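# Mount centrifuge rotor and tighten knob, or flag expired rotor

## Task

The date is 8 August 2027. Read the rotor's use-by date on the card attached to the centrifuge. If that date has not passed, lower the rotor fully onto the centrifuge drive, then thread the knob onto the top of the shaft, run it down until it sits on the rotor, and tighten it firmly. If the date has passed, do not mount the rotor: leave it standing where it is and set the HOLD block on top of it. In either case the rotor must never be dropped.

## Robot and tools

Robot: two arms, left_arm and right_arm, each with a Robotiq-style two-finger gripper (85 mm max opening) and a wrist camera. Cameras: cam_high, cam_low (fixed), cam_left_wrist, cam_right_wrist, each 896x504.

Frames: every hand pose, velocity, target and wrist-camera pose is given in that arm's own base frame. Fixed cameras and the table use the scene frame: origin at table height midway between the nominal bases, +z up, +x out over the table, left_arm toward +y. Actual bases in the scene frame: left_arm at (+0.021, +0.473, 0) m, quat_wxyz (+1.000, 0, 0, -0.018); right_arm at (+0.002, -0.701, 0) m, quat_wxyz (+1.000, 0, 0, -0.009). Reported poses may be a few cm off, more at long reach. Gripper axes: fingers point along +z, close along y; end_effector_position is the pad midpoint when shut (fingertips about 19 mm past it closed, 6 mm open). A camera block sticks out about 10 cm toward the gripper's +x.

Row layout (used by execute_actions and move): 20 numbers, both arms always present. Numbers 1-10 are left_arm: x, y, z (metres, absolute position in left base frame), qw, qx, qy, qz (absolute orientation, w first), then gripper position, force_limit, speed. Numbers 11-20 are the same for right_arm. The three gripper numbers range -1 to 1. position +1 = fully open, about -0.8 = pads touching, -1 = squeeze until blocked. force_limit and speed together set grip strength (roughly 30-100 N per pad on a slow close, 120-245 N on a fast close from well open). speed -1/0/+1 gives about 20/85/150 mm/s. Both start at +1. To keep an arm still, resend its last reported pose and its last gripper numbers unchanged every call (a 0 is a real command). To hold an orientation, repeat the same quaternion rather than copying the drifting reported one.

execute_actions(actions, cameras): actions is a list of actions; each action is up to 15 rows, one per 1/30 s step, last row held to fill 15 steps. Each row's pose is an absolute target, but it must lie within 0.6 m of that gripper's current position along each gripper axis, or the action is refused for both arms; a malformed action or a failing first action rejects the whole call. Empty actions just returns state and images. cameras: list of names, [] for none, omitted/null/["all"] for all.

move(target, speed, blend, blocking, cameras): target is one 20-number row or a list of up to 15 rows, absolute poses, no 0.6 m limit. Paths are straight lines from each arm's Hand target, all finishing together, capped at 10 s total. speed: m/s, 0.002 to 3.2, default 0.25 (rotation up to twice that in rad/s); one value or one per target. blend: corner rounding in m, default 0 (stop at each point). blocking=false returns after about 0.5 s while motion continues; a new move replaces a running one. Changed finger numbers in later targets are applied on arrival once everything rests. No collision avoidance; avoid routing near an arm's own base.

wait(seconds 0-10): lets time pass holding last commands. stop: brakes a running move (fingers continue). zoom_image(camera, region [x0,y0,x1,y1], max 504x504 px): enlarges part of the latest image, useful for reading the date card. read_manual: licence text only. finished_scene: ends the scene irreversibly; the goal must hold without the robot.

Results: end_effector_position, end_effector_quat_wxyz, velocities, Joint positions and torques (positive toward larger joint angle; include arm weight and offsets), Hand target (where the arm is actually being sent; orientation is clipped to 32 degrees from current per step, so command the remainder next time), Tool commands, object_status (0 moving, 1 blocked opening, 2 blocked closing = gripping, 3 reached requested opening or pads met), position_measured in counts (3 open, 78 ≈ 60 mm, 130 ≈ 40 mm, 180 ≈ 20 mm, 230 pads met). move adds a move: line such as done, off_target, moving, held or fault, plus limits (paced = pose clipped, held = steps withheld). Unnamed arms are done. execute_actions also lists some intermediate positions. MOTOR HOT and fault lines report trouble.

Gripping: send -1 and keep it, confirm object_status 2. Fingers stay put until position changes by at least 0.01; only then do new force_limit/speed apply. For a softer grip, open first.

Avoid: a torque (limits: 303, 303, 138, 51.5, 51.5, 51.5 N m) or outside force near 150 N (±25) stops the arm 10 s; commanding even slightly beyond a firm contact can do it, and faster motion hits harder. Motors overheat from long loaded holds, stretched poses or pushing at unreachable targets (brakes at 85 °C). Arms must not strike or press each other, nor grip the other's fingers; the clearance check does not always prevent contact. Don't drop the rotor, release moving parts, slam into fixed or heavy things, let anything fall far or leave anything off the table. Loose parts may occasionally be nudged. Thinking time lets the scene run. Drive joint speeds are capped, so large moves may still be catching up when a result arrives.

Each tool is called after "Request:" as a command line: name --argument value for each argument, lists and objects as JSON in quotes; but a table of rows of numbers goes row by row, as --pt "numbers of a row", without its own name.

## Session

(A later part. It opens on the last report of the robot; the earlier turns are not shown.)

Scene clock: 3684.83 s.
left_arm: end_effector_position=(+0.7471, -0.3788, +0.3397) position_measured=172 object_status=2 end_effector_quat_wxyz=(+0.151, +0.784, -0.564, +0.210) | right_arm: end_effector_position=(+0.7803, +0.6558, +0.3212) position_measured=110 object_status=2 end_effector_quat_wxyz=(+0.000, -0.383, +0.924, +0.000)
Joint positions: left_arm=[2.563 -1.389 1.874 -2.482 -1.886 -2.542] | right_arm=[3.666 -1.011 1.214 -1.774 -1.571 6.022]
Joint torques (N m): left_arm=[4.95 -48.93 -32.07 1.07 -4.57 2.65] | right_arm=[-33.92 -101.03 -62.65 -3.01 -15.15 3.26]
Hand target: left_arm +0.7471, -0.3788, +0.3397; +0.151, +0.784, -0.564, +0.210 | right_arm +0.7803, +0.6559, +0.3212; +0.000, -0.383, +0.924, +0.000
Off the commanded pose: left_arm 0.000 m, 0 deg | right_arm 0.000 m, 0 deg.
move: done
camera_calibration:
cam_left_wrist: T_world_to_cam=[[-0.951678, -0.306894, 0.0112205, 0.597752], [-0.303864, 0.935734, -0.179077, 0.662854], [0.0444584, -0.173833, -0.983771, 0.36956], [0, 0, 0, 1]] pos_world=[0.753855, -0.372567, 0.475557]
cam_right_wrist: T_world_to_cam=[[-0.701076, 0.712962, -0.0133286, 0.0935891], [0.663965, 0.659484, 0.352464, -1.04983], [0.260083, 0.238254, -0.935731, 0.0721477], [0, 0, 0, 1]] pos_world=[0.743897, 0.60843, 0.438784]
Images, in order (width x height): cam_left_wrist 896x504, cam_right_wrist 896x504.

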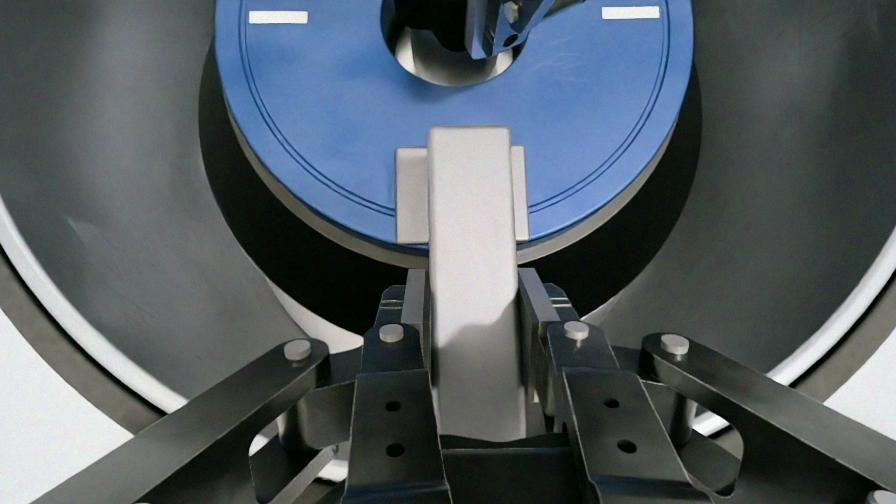

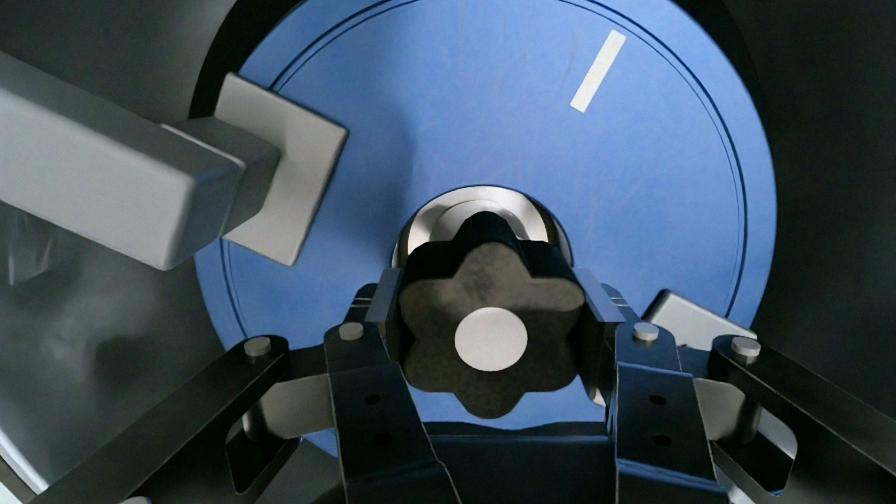

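Request:
execute_actions --actions '[]' --cameras '["cam_right_wrist", "cam_left_wrist"]'

Scene clock: 3699.63 s.
left_arm: end_effector_position=(+0.7471, -0.3788, +0.3397) position_measured=172 object_status=2 end_effector_quat_wxyz=(+0.151, +0.784, -0.564, +0.210) | right_arm: end_effector_position=(+0.7803, +0.6559, +0.3212) position_measured=110 object_status=2 end_effector_quat_wxyz=(+0.000, -0.383, +0.924, +0.000)
Joint positions: left_arm=[2.563 -1.389 1.874 -2.482 -1.886 -2.542] | right_arm=[3.666 -1.011 1.214 -1.774 -1.571 6.022]
Joint velocities: within noise
Joint torques (N m): left_arm=[5.48 -47.74 -32.53 1.13 -4.59 1.94] | right_arm=[-31.65 -115.35 -66.26 0.47 -9.84 2.84]
Hand target: left_arm +0.7471, -0.3788, +0.3397; +0.151, +0.784, -0.564, +0.210 | right_arm +0.7803, +0.6559, +0.3212; +0.000, -0.383, +0.924, +0.000
Tool commands: left_gripper/position=-0.98 left_gripper/force_limit=+1.0 left_gripper/speed=-1.0 right_gripper/position=-1.0 right_gripper/force_limit=+0.0 right_gripper/speed=-1.0
Off the commanded pose: left_arm 0.000 m, 0 deg | right_arm 0.000 m, 0 deg.
camera_calibration:
cam_left_wrist: T_world_to_cam=[[-0.951678, -0.306894, 0.0112205, 0.597752], [-0.303864, 0.935734, -0.179077, 0.662854], [0.0444584, -0.173833, -0.983771, 0.36956], [0, 0, 0, 1]] pos_world=[0.753855, -0.372567, 0.475557]
cam_right_wrist: T_world_to_cam=[[-0.700935, 0.713102, -0.0132563, 0.093368], [0.664113, 0.659334, 0.352467, -1.04985], [0.260085, 0.238253, -0.93573, 0.072147], [0, 0, 0, 1]] pos_world=[0.743898, 0.608429, 0.438784]
Images, in order (width x height): cam_left_wrist 896x504, cam_right_wrist 896x504.

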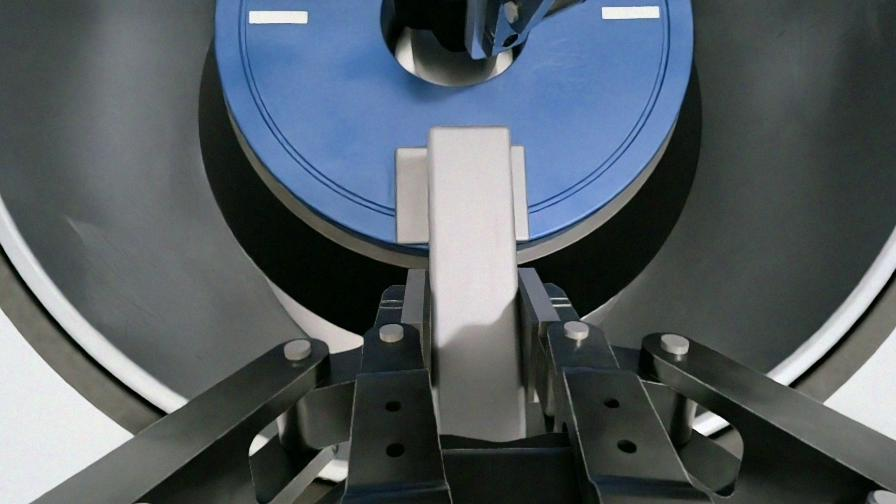

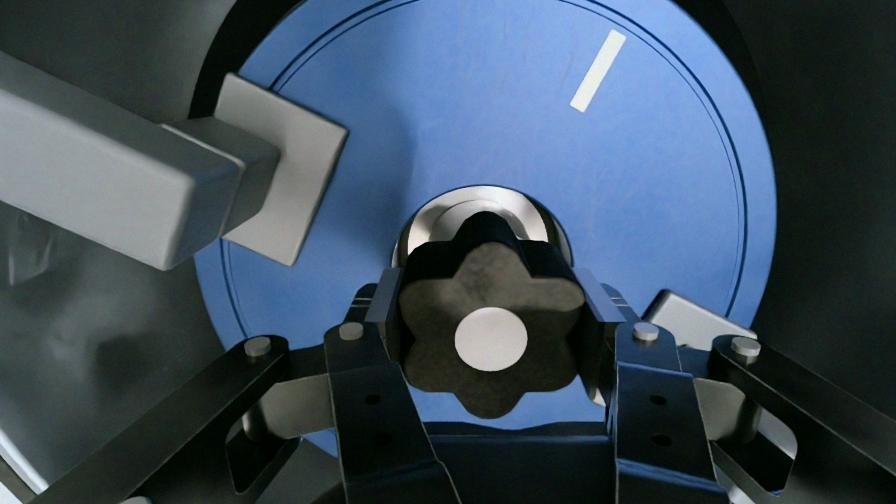

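Request:
zoom_image --camera "cam_left_wrist" --region '[360, 0, 560, 112]'

Request:
zoom_image --camera "cam_right_wrist" --region '[350, 150, 630, 430]'

Scaled by 2.520 from the camera's 896x504 image, which has a finer 1280x720 frame.

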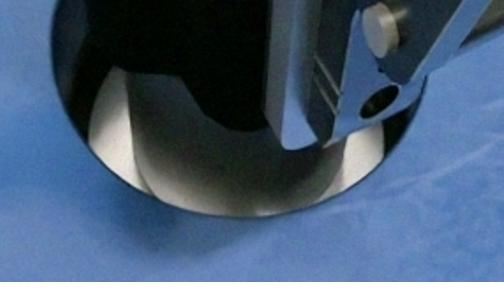

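Scaled by 1.800 from the camera's 896x504 image, which has a finer 1280x720 frame.

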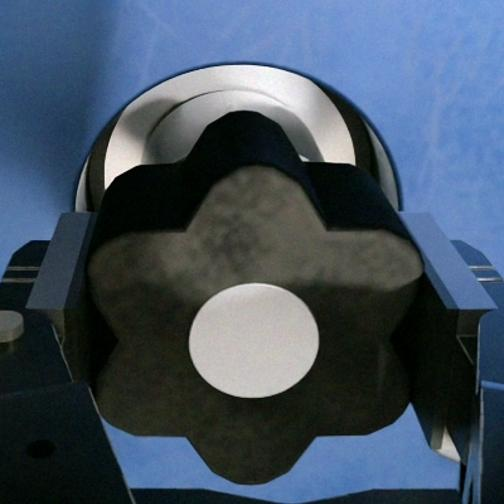

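Request:
move --pt "0.747148 -0.37883 0.3397 -0.151123 -0.784171 0.564 -0.210118 -0.98 1 -1 0.7803 0.6559 0.3210 0 0.92388 -0.382683 0 0.6 0 0" --pt "0.747148 -0.37883 0.3397 -0.151123 -0.784171 0.564 -0.210118 -0.98 1 -1 0.7803 0.6559 0.3208 0 0.92388 0.382683 0 0.6 0 0" --pt "0.747148 -0.37883 0.3397 -0.151123 -0.784171 0.564 -0.210118 -0.98 1 -1 0.7803 0.6559 0.3208 0 0.92388 0.382683 0 -1 0 -1" --pt "0.747148 -0.37883 0.3397 -0.151123 -0.784171 0.564 -0.210118 -0.98 1 -1 0.7803 0.6559 0.3203 0 0.991445 -0.130526 0 -1 0 -1" --blend '[0.0005, 0, 0, 0]' --speed '[0.6, 0.6, 0.3, 0.3]' --cameras '["cam_right_wrist"]'

Scene clock: 3727.70 s.
left_arm: end_effector_position=(+0.7471, -0.3788, +0.3397) position_measured=172 object_status=2 end_effector_quat_wxyz=(+0.151, +0.784, -0.564, +0.210) | right_arm: end_effector_position=(+0.7803, +0.6558, +0.3202) position_measured=110 object_status=2 end_effector_quat_wxyz=(+0.000, +0.991, -0.130, +0.000)
Joint positions: left_arm=[2.563 -1.389 1.874 -2.482 -1.886 -2.542] | right_arm=[3.666 -1.011 1.216 -1.776 -1.571 3.927]
Joint torques (N m): left_arm=[6.51 -48.09 -32.33 1.1 -5.43 2.33] | right_arm=[-20.39 -90.68 -67.91 -11.27 -9.79 3.24]
Hand target: left_arm +0.7471, -0.3788, +0.3397; +0.151, +0.784, -0.564, +0.210 | right_arm +0.7803, +0.6559, +0.3203; +0.000, +0.991, -0.131, +0.000
Off the commanded pose: left_arm 0.000 m, 0 deg | right_arm 0.000 m, 0 deg.
move: done; blend cut to 0 m at target 1
camera_calibration:
cam_right_wrist: T_world_to_cam=[[-0.266919, -0.963627, -0.0132893, 0.854396], [-0.903093, 0.24529, 0.3525, 0.444916], [-0.336418, 0.10609, -0.935718, 0.623439], [0, 0, 0, 1]] pos_world=[0.839591, 0.648045, 0.437884]
Images, in order (width x height): cam_right_wrist 896x504.

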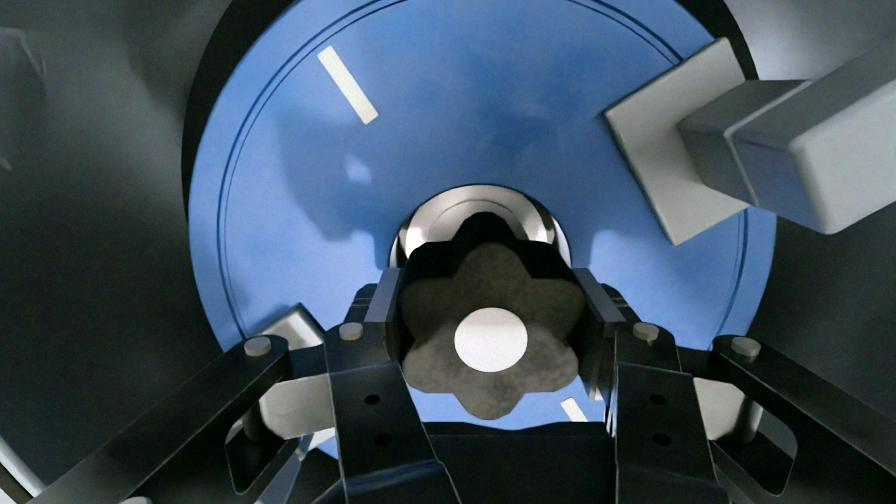

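Request:
move --target '[0.747148,-0.37883,0.3397,-0.151123,-0.784171,0.564,-0.210118,-0.98,1,-1, 0.7803,0.6559,0.3198,0,0.793353,-0.608761,0,-1,0,-1]' --speed 0.3 --cameras '["cam_right_wrist"]'

Scene clock: 3733.23 s.
left_arm: end_effector_position=(+0.7471, -0.3788, +0.3397) position_measured=172 object_status=2 end_effector_quat_wxyz=(+0.151, +0.784, -0.564, +0.210) | right_arm: end_effector_position=(+0.7803, +0.6558, +0.3198) position_measured=110 object_status=2 end_effector_quat_wxyz=(+0.000, +0.793, -0.609, +0.000)
Joint positions: left_arm=[2.563 -1.389 1.874 -2.482 -1.886 -2.542] | right_arm=[3.666 -1.011 1.216 -1.776 -1.571 4.974]
Joint torques (N m): left_arm=[4.84 -46.29 -32.39 0.82 -5.62 2.89] | right_arm=[-29.01 -90.02 -68.68 -11.18 -12.14 2.94]
Hand target: left_arm +0.7471, -0.3788, +0.3397; +0.151, +0.784, -0.564, +0.210 | right_arm +0.7803, +0.6559, +0.3198; +0.000, +0.793, -0.609, +0.000
Off the commanded pose: left_arm 0.000 m, 0 deg | right_arm 0.000 m, 0 deg.
move: done
camera_calibration:
cam_right_wrist: T_world_to_cam=[[-0.967968, -0.25072, -0.013294, 0.933851], [-0.239185, 0.904746, 0.352456, -0.505416], [-0.0763402, 0.344346, -0.935734, 0.263785], [0, 0, 0, 1]] pos_world=[0.803188, 0.600575, 0.437384]
Images, in order (width x height): cam_right_wrist 896x504.

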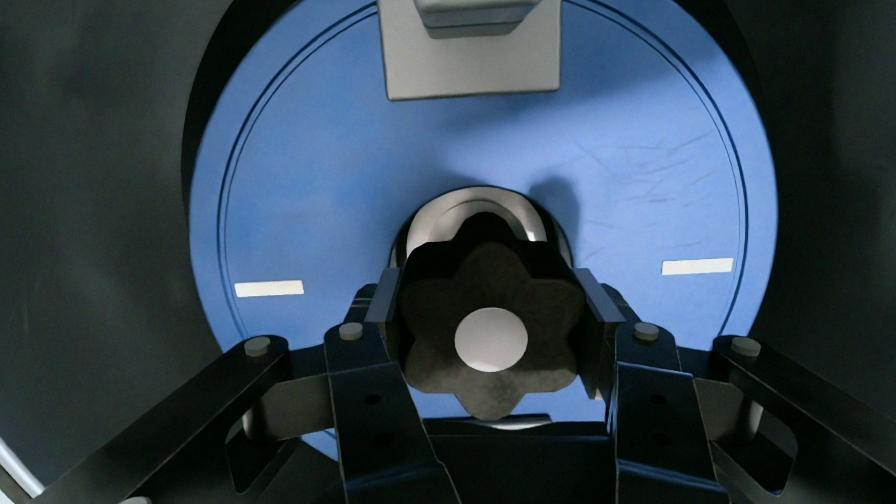

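Request:
move --target '[0.747148,-0.37883,0.3397,-0.151123,-0.784171,0.564,-0.210118,-0.98,1,-1, 0.7803,0.6559,0.3193,0,0.382683,-0.92388,0,-1,0,-1]' --speed 0.3 --cameras '["cam_left_wrist", "cam_right_wrist"]'

Scene clock: 3737.57 s.
left_arm: end_effector_position=(+0.7471, -0.3788, +0.3397) position_measured=172 object_status=2 end_effector_quat_wxyz=(+0.151, +0.784, -0.564, +0.210) | right_arm: end_effector_position=(+0.7803, +0.6558, +0.3193) position_measured=110 object_status=2 end_effector_quat_wxyz=(+0.000, -0.383, +0.924, +0.000)
Joint positions: left_arm=[2.563 -1.389 1.874 -2.482 -1.886 -2.542] | right_arm=[3.666 -1.01 1.217 -1.777 -1.571 6.021]
Joint torques (N m): left_arm=[6.53 -50.23 -32.66 1.03 -4.43 2.76] | right_arm=[-34.33 -99.88 -60.55 -2.39 -15.23 3.2]
Hand target: left_arm +0.7471, -0.3788, +0.3397; +0.151, +0.784, -0.564, +0.210 | right_arm +0.7803, +0.6559, +0.3193; +0.000, -0.383, +0.924, +0.000
Off the commanded pose: left_arm 0.000 m, 0 deg | right_arm 0.000 m, 0 deg.
move: done
camera_calibration:
cam_left_wrist: T_world_to_cam=[[-0.951678, -0.306894, 0.0112205, 0.597752], [-0.303864, 0.935734, -0.179077, 0.662854], [0.0444584, -0.173833, -0.983771, 0.36956], [0, 0, 0, 1]] pos_world=[0.753855, -0.372567, 0.475557]
cam_right_wrist: T_world_to_cam=[[-0.701076, 0.712962, -0.0133286, 0.0936351], [0.663965, 0.659484, 0.352464, -1.04909], [0.260083, 0.238254, -0.935731, 0.0703936], [0, 0, 0, 1]] pos_world=[0.743897, 0.60833, 0.436884]
Images, in order (width x height): cam_left_wrist 896x504, cam_right_wrist 896x504.

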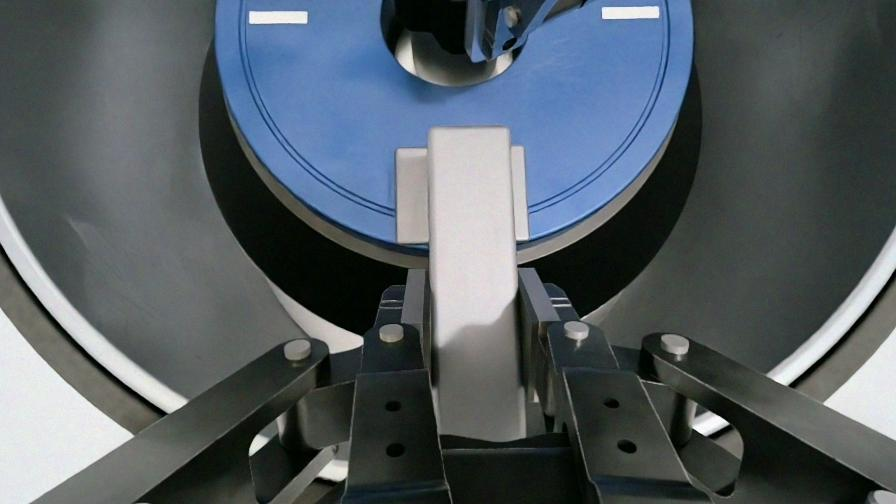

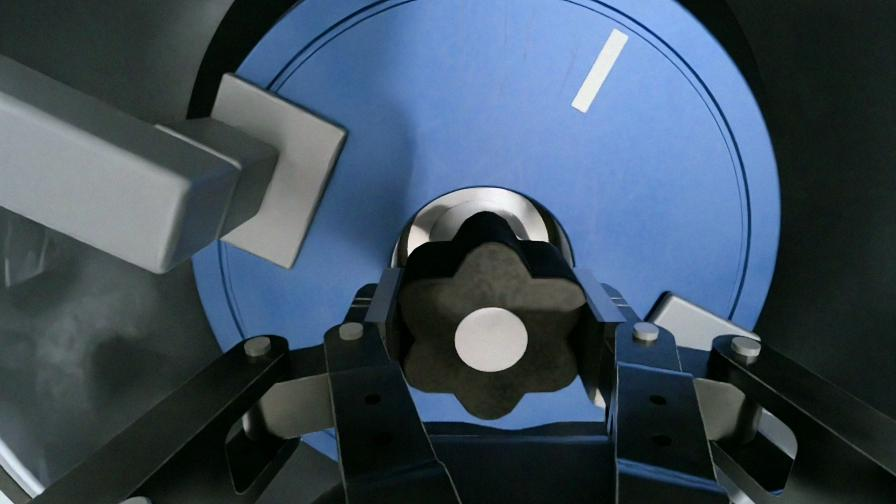

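Request:
move --pt "0.747148 -0.37883 0.3397 -0.151123 -0.784171 0.564 -0.210118 -0.98 1 -1 0.7803 0.6559 0.3192 0 0.92388 -0.382683 0 0.6 0 0" --pt "0.747148 -0.37883 0.3397 -0.151123 -0.784171 0.564 -0.210118 -0.98 1 -1 0.7803 0.6559 0.3190 0 0.92388 0.382683 0 0.6 0 0" --pt "0.747148 -0.37883 0.3397 -0.151123 -0.784171 0.564 -0.210118 -0.98 1 -1 0.7803 0.6559 0.3190 0 0.92388 0.382683 0 -1 0 -1" --pt "0.747148 -0.37883 0.3397 -0.151123 -0.784171 0.564 -0.210118 -0.98 1 -1 0.7803 0.6559 0.3185 0 0.991445 -0.130526 0 -1 0 -1" --blend '[0.0005, 0, 0, 0]' --speed '[0.6, 0.6, 0.3, 0.3]' --cameras '["cam_right_wrist"]'

Scene clock: 3750.50 s.
left_arm: end_effector_position=(+0.7471, -0.3788, +0.3397) position_measured=172 object_status=2 end_effector_quat_wxyz=(+0.151, +0.784, -0.564, +0.210) | right_arm: end_effector_position=(+0.7803, +0.6558, +0.3184) position_measured=110 object_status=2 end_effector_quat_wxyz=(+0.000, +0.991, -0.130, +0.000)
Joint positions: left_arm=[2.563 -1.389 1.874 -2.482 -1.886 -2.542] | right_arm=[3.666 -1.01 1.218 -1.778 -1.571 3.927]
Joint torques (N m): left_arm=[5.77 -49.15 -34.13 0.75 -1.65 2.34] | right_arm=[-19.11 -91.73 -67.27 -10.51 -9.89 3.73]
Hand target: left_arm +0.7471, -0.3788, +0.3397; +0.151, +0.784, -0.564, +0.210 | right_arm +0.7803, +0.6559, +0.3185; +0.000, +0.991, -0.131, +0.000
Off the commanded pose: left_arm 0.000 m, 0 deg | right_arm 0.000 m, 0 deg.
move: done; blend cut to 0 m at target 1
camera_calibration:
cam_right_wrist: T_world_to_cam=[[-0.266919, -0.963627, -0.0132893, 0.854372], [-0.903093, 0.24529, 0.3525, 0.445551], [-0.336418, 0.10609, -0.935718, 0.621755], [0, 0, 0, 1]] pos_world=[0.839591, 0.648045, 0.436084]
Images, in order (width x height): cam_right_wrist 896x504.

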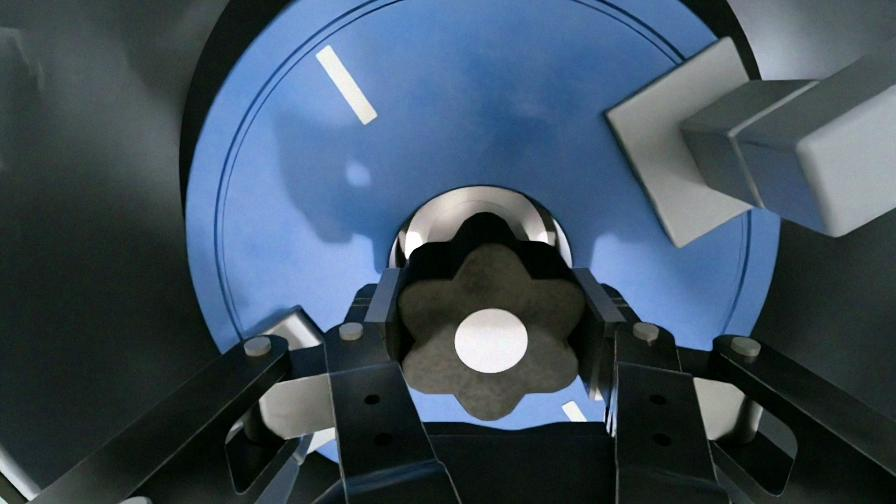

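Request:
move --target '[0.747148,-0.37883,0.3397,-0.151123,-0.784171,0.564,-0.210118,-0.98,1,-1, 0.7803,0.6559,0.3180,0,0.793353,-0.608761,0,-1,0,-1]' --speed 0.3 --cameras '["cam_right_wrist"]'

Scene clock: 3755.07 s.
left_arm: end_effector_position=(+0.7472, -0.3788, +0.3396) position_measured=172 object_status=2 end_effector_quat_wxyz=(+0.151, +0.784, -0.564, +0.210) | right_arm: end_effector_position=(+0.7803, +0.6558, +0.3181) position_measured=110 object_status=2 end_effector_quat_wxyz=(+0.000, +0.793, -0.609, +0.000)
Joint positions: left_arm=[2.563 -1.389 1.874 -2.482 -1.886 -2.542] | right_arm=[3.665 -1.01 1.218 -1.779 -1.571 4.974]
Joint torques (N m): left_arm=[-44.15 -101.56 -33.37 14.31 -28.29 -1.7] | right_arm=[41.96 -32.63 -67.89 -28.17 7.09 15.16]
Hand target: left_arm +0.7471, -0.3788, +0.3397; +0.151, +0.784, -0.564, +0.210 | right_arm +0.7803, +0.6559, +0.3180; +0.000, +0.793, -0.609, +0.000
Off the commanded pose: left_arm 0.000 m, 0 deg | right_arm 0.000 m, 0 deg.
move: done
camera_calibration:
cam_right_wrist: T_world_to_cam=[[-0.967997, -0.250608, -0.0133283, 0.933774], [-0.2391, 0.904809, 0.35235, -0.504786], [-0.0762422, 0.344261, -0.935773, 0.262218], [0, 0, 0, 1]] pos_world=[0.803188, 0.600475, 0.435684]
Images, in order (width x height): cam_right_wrist 896x504.

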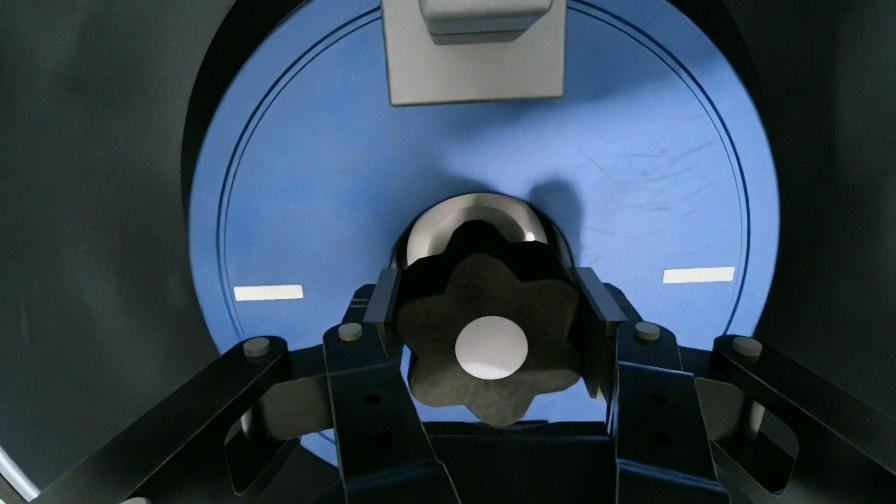

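Request:
move --target '[0.747148,-0.37883,0.3397,-0.151123,-0.784171,0.564,-0.210118,-0.98,1,-1, 0.7803,0.6559,0.3182,0,0.829038,-0.559193,0,-1,0,-1]' --speed 0.1 --cameras '["cam_right_wrist"]'

Scene clock: 3766.97 s.
left_arm: end_effector_position=(+0.7470, -0.3789, +0.3397) position_measured=172 object_status=2 end_effector_quat_wxyz=(+0.151, +0.784, -0.564, +0.210) | right_arm: end_effector_position=(+0.7802, +0.6561, +0.3180) position_measured=110 object_status=2 end_effector_quat_wxyz=(+0.000, +0.829, -0.559, +0.000)
Joint positions: left_arm=[2.563 -1.389 1.874 -2.482 -1.886 -2.542] | right_arm=[3.666 -1.01 1.218 -1.779 -1.571 4.853]
Joint torques (N m): left_arm=[15.06 -30.6 -64.86 -12.55 2.07 2.78] | right_arm=[19.72 -108.29 -61.31 -5.45 0.41 -5.05]
Hand target: left_arm +0.7471, -0.3788, +0.3397; +0.151, +0.784, -0.564, +0.210 | right_arm +0.7803, +0.6559, +0.3182; +0.000, +0.829, -0.559, +0.000
Off the commanded pose: left_arm 0.000 m, 0 deg | right_arm 0.000 m, 0 deg.
move: done
camera_calibration:
cam_right_wrist: T_world_to_cam=[[-0.930335, -0.366475, -0.0131729, 0.980354], [-0.347281, 0.868936, 0.352628, -0.397298], [-0.117783, 0.332636, -0.935671, 0.302107], [0, 0, 0, 1]] pos_world=[0.809666, 0.604009, 0.435685]
Images, in order (width x height): cam_right_wrist 896x504.

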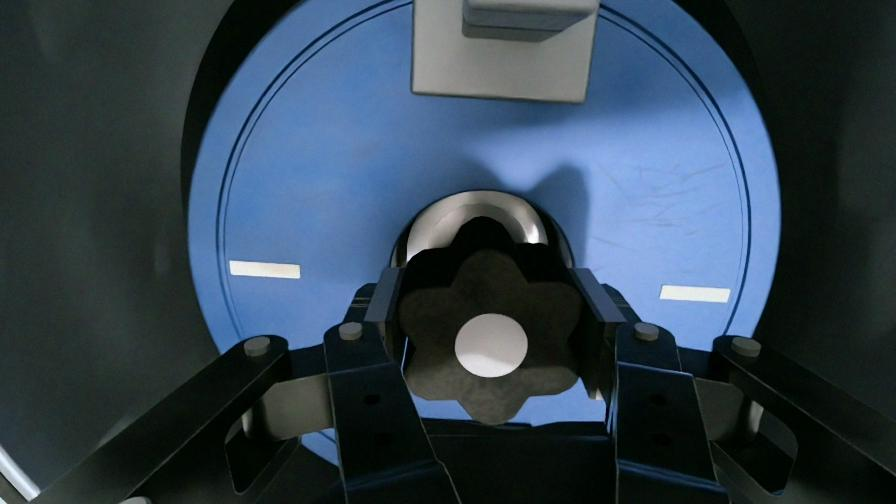

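Request:
zoom_image --camera "cam_right_wrist" --region '[350, 150, 630, 430]'

Scaled by 1.800 from the camera's 896x504 image, which has a finer 1280x720 frame.

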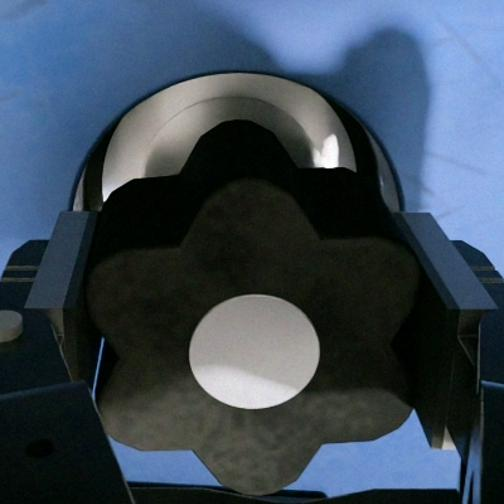

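Request:
move --target '[0.747148,-0.37883,0.3397,-0.151123,-0.784171,0.564,-0.210118,-0.98,1,-1, 0.7803,0.6559,0.3182,0,0.829038,-0.559193,0,0.6,0,-0.5]' --speed 0.1 --cameras '["cam_left_wrist", "cam_right_wrist"]'

Scene clock: 3812.57 s.
left_arm: end_effector_position=(+0.7471, -0.3788, +0.3397) position_measured=172 object_status=2 end_effector_quat_wxyz=(+0.151, +0.784, -0.564, +0.210) | right_arm: end_effector_position=(+0.7803, +0.6559, +0.3182) position_measured=53 object_status=0 end_effector_quat_wxyz=(+0.000, +0.829, -0.559, +0.000)
Joint positions: left_arm=[2.563 -1.389 1.874 -2.482 -1.886 -2.542] | right_arm=[3.666 -1.01 1.218 -1.779 -1.571 4.852]
Joint torques (N m): left_arm=[13.19 -49.93 -41.41 -2.96 -1.25 3.12] | right_arm=[-10.99 -172.71 -82.85 -2.85 0.88 -2.71]
Hand target: left_arm +0.7471, -0.3788, +0.3397; +0.151, +0.784, -0.564, +0.210 | right_arm +0.7803, +0.6559, +0.3182; +0.000, +0.829, -0.559, +0.000
Off the commanded pose: left_arm 0.000 m, 0 deg | right_arm 0.000 m, 0 deg.
move: done
camera_calibration:
cam_left_wrist: T_world_to_cam=[[-0.951678, -0.306894, 0.0112205, 0.597752], [-0.303864, 0.935734, -0.179077, 0.662854], [0.0444584, -0.173833, -0.983771, 0.36956], [0, 0, 0, 1]] pos_world=[0.753855, -0.372567, 0.475557]
cam_right_wrist: T_world_to_cam=[[-0.930286, -0.366592, -0.0133765, 0.980494], [-0.347481, 0.86893, 0.352446, -0.39688], [-0.11758, 0.332523, -0.935737, 0.302211], [0, 0, 0, 1]] pos_world=[0.809765, 0.603809, 0.435784]
Images, in order (width x height): cam_left_wrist 896x504, cam_right_wrist 896x504.

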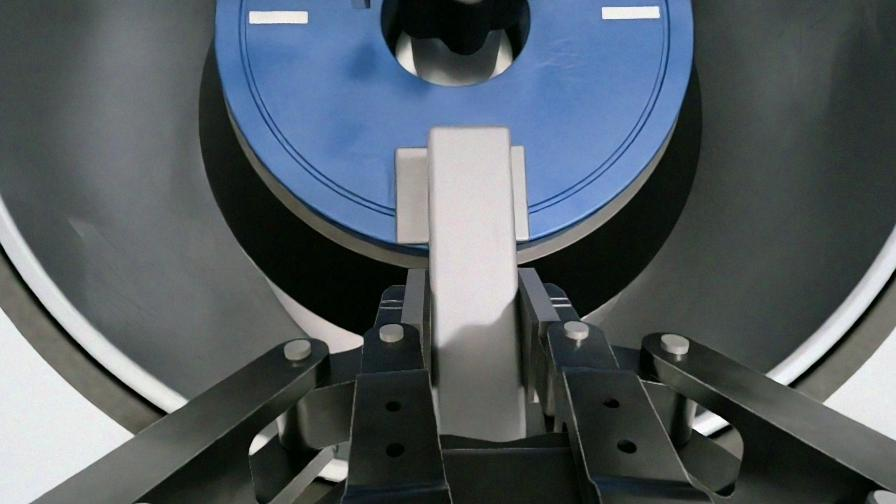

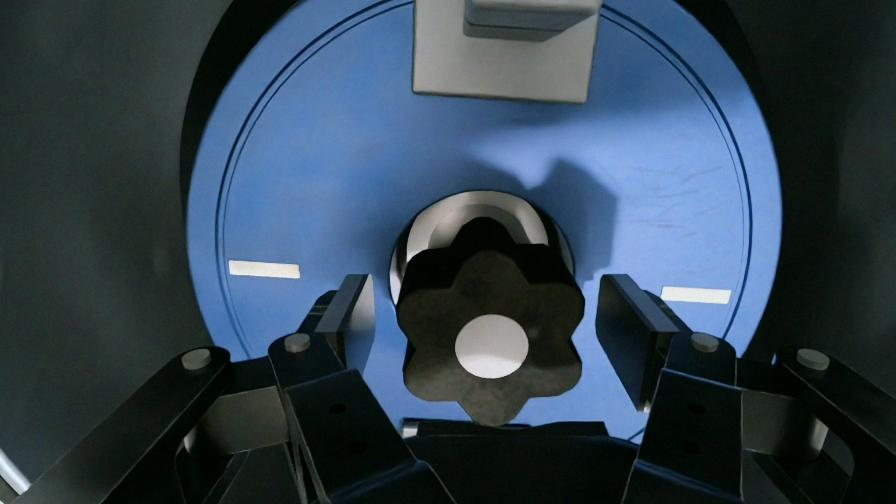

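Request:
zoom_image --camera "cam_left_wrist" --region '[360, 0, 560, 112]'

Request:
zoom_image --camera "cam_right_wrist" --region '[350, 150, 630, 430]'

Scaled by 2.520 from the camera's 896x504 image, which has a finer 1280x720 frame.

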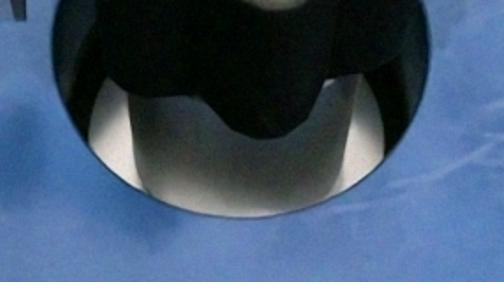

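Scaled by 1.800 from the camera's 896x504 image, which has a finer 1280x720 frame.

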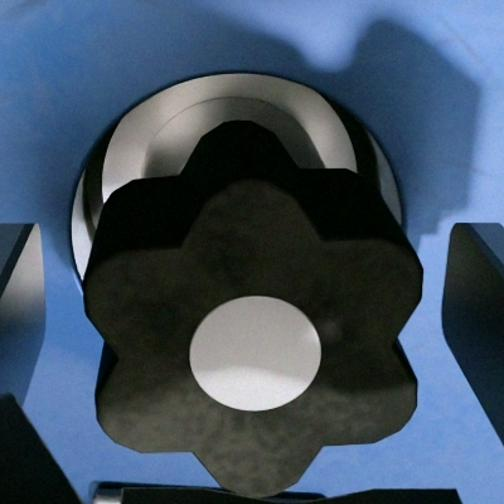

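Request:
move --pt "0.747148 -0.37883 0.3397 -0.151123 -0.784171 0.564 -0.210118 -0.98 1 -1 0.7798 0.6572 0.3184 0 0.838671 -0.544639 0 0.6 0 -0.5" --pt "0.747148 -0.37883 0.3397 -0.151123 -0.784171 0.564 -0.210118 -0.98 1 -1 0.7798 0.6572 0.3184 0 0.838671 -0.544639 0 -1 1 -1" --speed 0.05 --cameras '["cam_left_wrist", "cam_right_wrist"]'

Scene clock: 3902.33 s.
left_arm: end_effector_position=(+0.7472, -0.3788, +0.3397) position_measured=172 object_status=2 end_effector_quat_wxyz=(+0.151, +0.784, -0.564, +0.210) | right_arm: end_effector_position=(+0.7798, +0.6572, +0.3184) position_measured=111 object_status=0 end_effector_quat_wxyz=(+0.000, +0.839, -0.545, +0.000)
Joint positions: left_arm=[2.563 -1.389 1.874 -2.482 -1.886 -2.542] | right_arm=[3.667 -1.009 1.217 -1.778 -1.571 4.819]
Joint torques (N m): left_arm=[11.9 -50.3 -41.94 -2.62 -3.48 3.15] | right_arm=[16.44 -126.96 -73.12 -15.74 1.94 -1.04]
Hand target: left_arm +0.7471, -0.3788, +0.3397; +0.151, +0.784, -0.564, +0.210 | right_arm +0.7798, +0.6572, +0.3184; +0.000, +0.839, -0.545, +0.000
Off the commanded pose: left_arm 0.000 m, 0 deg | right_arm 0.000 m, 0 deg.
move: done
camera_calibration:
cam_left_wrist: T_world_to_cam=[[-0.951676, -0.306899, 0.0111903, 0.597763], [-0.303868, 0.93575, -0.178985, 0.66282], [0.0444592, -0.173736, -0.983788, 0.369603], [0, 0, 0, 1]] pos_world=[0.753855, -0.372568, 0.475557]
cam_right_wrist: T_world_to_cam=[[-0.916897, -0.398902, -0.0133278, 0.991313], [-0.377637, 0.856243, 0.352475, -0.366491], [-0.129191, 0.328216, -0.935726, 0.313867], [0, 0, 0, 1]] pos_world=[0.811079, 0.606226, 0.436084]
Images, in order (width x height): cam_left_wrist 896x504, cam_right_wrist 896x504.

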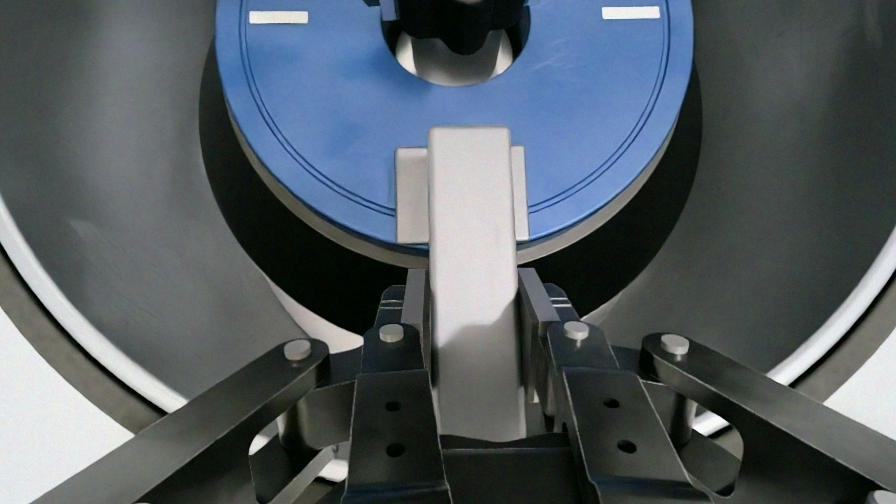

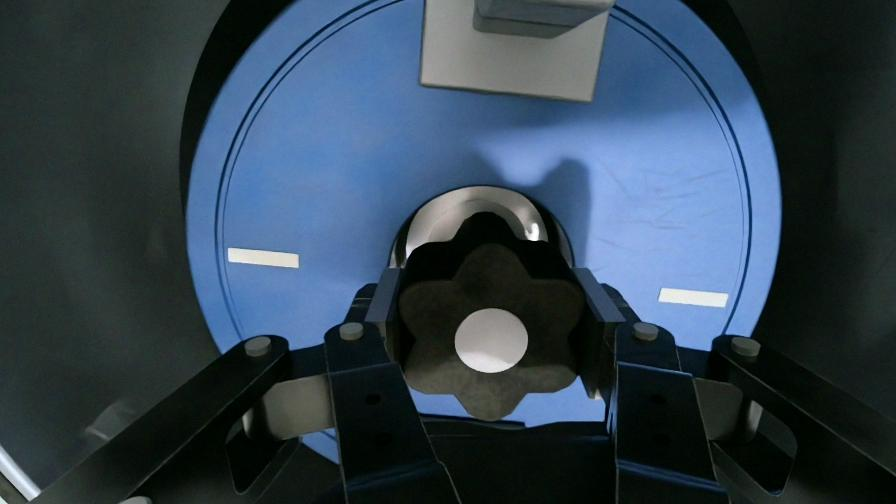

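Request:
zoom_image --camera "cam_right_wrist" --region '[350, 150, 630, 430]'

Scaled by 1.800 from the camera's 896x504 image, which has a finer 1280x720 frame.

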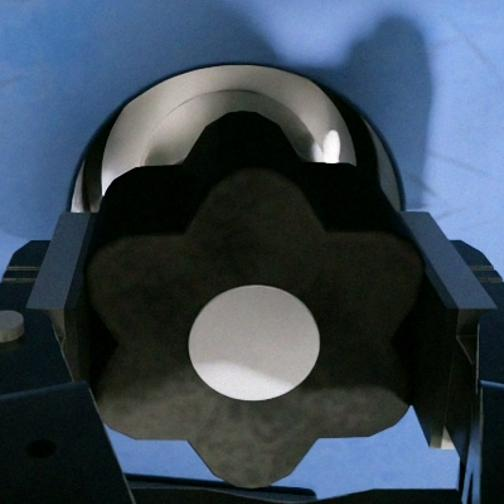

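Request:
move --target '[0.747148,-0.37883,0.3397,-0.151123,-0.784171,0.564,-0.210118,-0.98,1,-1, 0.7798,0.6572,0.3184,0,0.833886,-0.551937,0,-1,1,-1]' --speed 0.1 --cameras '[]'

Scene clock: 3910.77 s.
left_arm: end_effector_position=(+0.7472, -0.3788, +0.3397) position_measured=172 object_status=2 end_effector_quat_wxyz=(+0.151, +0.784, -0.564, +0.210) | right_arm: end_effector_position=(+0.7798, +0.6572, +0.3184) position_measured=111 object_status=2 end_effector_quat_wxyz=(+0.000, +0.834, -0.552, +0.000)
Joint positions: left_arm=[2.563 -1.389 1.874 -2.482 -1.886 -2.542] | right_arm=[3.667 -1.009 1.217 -1.778 -1.571 4.836]
Joint torques (N m): left_arm=[-5.87 -51.48 -43.44 -3.04 -9.95 2.62] | right_arm=[-19.98 -126.6 -57.14 -14.28 2.27 6.72]
Hand target: left_arm +0.7471, -0.3788, +0.3397; +0.151, +0.784, -0.564, +0.210 | right_arm +0.7798, +0.6572, +0.3184; +0.000, +0.834, -0.552, +0.000
Off the commanded pose: left_arm 0.000 m, 0 deg | right_arm 0.000 m, 0 deg.
move: done
No camera images: "cameras" was empty.

Request:
move --target '[0.747148,-0.37883,0.3397,-0.151123,-0.784171,0.564,-0.210118,-0.98,1,-1, 0.7798,0.6572,0.3184,0,0.829038,-0.559193,0,-1,1,-1]' --speed 0.1 --cameras '["cam_right_wrist"]'

Scene clock: 3914.67 s.
left_arm: end_effector_position=(+0.7472, -0.3788, +0.3397) position_measured=172 object_status=2 end_effector_quat_wxyz=(+0.151, +0.784, -0.564, +0.210) | right_arm: end_effector_position=(+0.7798, +0.6572, +0.3184) position_measured=111 object_status=2 end_effector_quat_wxyz=(+0.000, +0.829, -0.559, +0.000)
Joint positions: left_arm=[2.563 -1.389 1.874 -2.482 -1.886 -2.542] | right_arm=[3.667 -1.009 1.217 -1.778 -1.571 4.854]
Joint torques (N m): left_arm=[-14.19 -58.12 -44.45 -0.88 -13.81 -0.95] | right_arm=[-19.24 -128.04 -70.98 -13.67 2.69 8.96]
Hand target: left_arm +0.7471, -0.3788, +0.3397; +0.151, +0.784, -0.564, +0.210 | right_arm +0.7798, +0.6572, +0.3184; +0.000, +0.829, -0.559, +0.000
Off the commanded pose: left_arm 0.000 m, 0 deg | right_arm 0.000 m, 0 deg.
move: done
camera_calibration:
cam_right_wrist: T_world_to_cam=[[-0.930211, -0.366783, -0.0133522, 0.980552], [-0.347648, 0.868851, 0.352476, -0.398084], [-0.117681, 0.332519, -0.935726, 0.301987], [0, 0, 0, 1]] pos_world=[0.809265, 0.605109, 0.435984]
Images, in order (width x height): cam_right_wrist 896x504.

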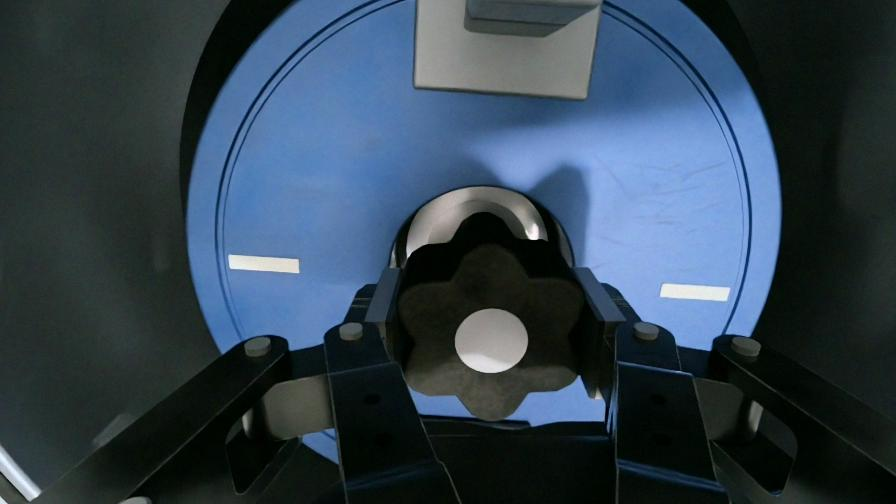

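Request:
move --pt "0.747148 -0.37883 0.3397 -0.151123 -0.784171 0.564 -0.210118 -0.98 1 -1 0.7798 0.6572 0.3184 0 0.834489 -0.551025 0 -1 1 -1" --pt "0.747148 -0.37883 0.3397 -0.151123 -0.784171 0.564 -0.210118 -0.98 1 -1 0.7798 0.6572 0.3184 0 0.834489 -0.551025 0 0.6 1 -0.7" --speed 0.1 --cameras '["cam_left_wrist", "cam_right_wrist"]'

Scene clock: 3927.83 s.
left_arm: end_effector_position=(+0.7471, -0.3789, +0.3398) position_measured=172 object_status=2 end_effector_quat_wxyz=(+0.151, +0.784, -0.564, +0.210) | right_arm: end_effector_position=(+0.7798, +0.6572, +0.3184) position_measured=53 object_status=0 end_effector_quat_wxyz=(+0.000, +0.834, -0.551, +0.000)
Joint positions: left_arm=[2.563 -1.389 1.874 -2.482 -1.886 -2.542] | right_arm=[3.667 -1.009 1.217 -1.778 -1.571 4.834]
Joint torques (N m): left_arm=[10.8 -44.08 -46.96 -9.94 -1.28 -0.53] | right_arm=[-11.16 -147.3 -74.54 -4.45 1.99 -1.38]
Hand target: left_arm +0.7471, -0.3788, +0.3397; +0.151, +0.784, -0.564, +0.210 | right_arm +0.7798, +0.6572, +0.3184; +0.000, +0.834, -0.551, +0.000
Off the commanded pose: left_arm 0.000 m, 0 deg | right_arm 0.000 m, 0 deg.
move: done
camera_calibration:
cam_left_wrist: T_world_to_cam=[[-0.951707, -0.306805, 0.011203, 0.597689], [-0.303773, 0.935763, -0.179078, 0.662878], [0.0444587, -0.173833, -0.983771, 0.369645], [0, 0, 0, 1]] pos_world=[0.753755, -0.372667, 0.475657]
cam_right_wrist: T_world_to_cam=[[-0.922929, -0.384741, -0.0133142, 0.986731], [-0.364402, 0.86194, 0.352519, -0.380543], [-0.124152, 0.330201, -0.93571, 0.308534], [0, 0, 0, 1]] pos_world=[0.810317, 0.605763, 0.435984]
Images, in order (width x height): cam_left_wrist 896x504, cam_right_wrist 896x504.

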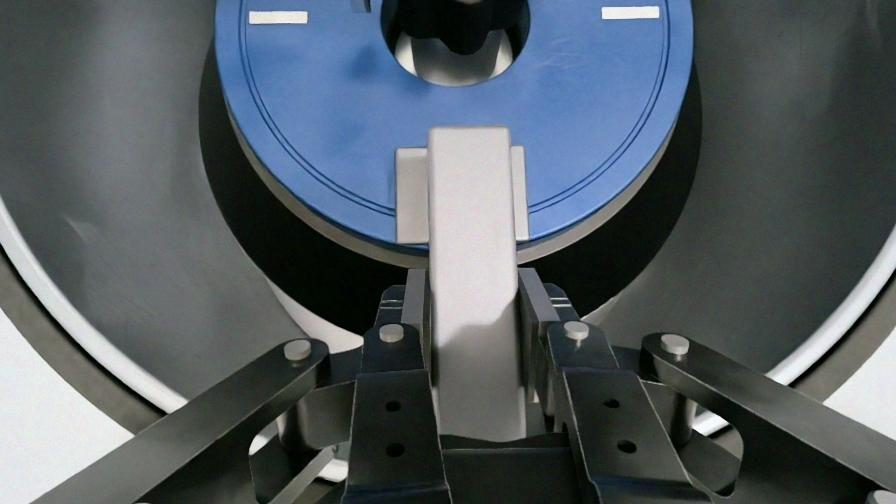

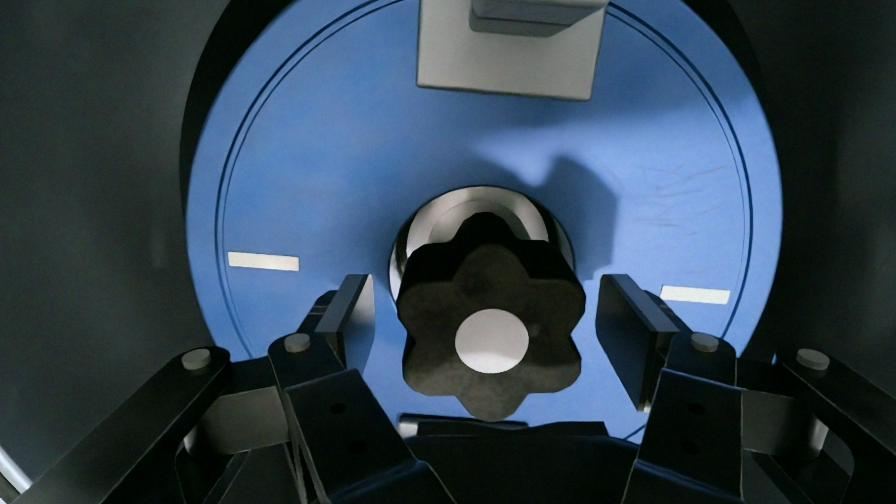

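Request:
zoom_image --camera "cam_right_wrist" --region '[350, 150, 630, 430]'

Request:
zoom_image --camera "cam_left_wrist" --region '[360, 0, 560, 112]'

Scaled by 1.800 from the camera's 896x504 image, which has a finer 1280x720 frame.

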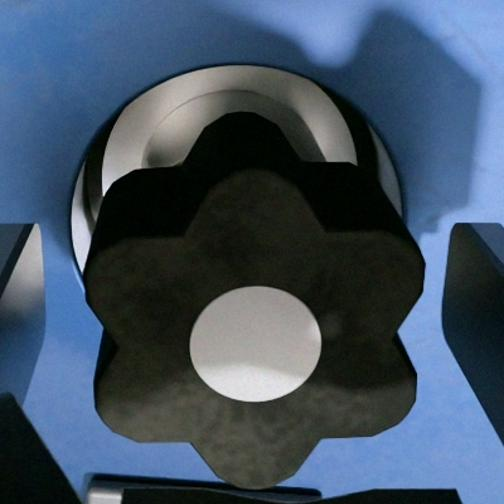

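Scaled by 2.520 from the camera's 896x504 image, which has a finer 1280x720 frame.

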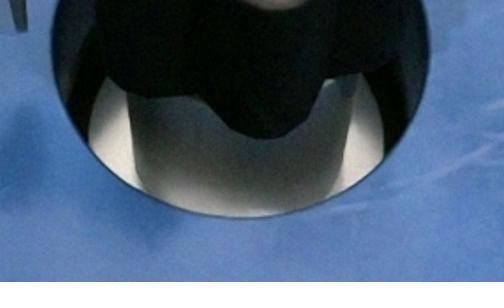

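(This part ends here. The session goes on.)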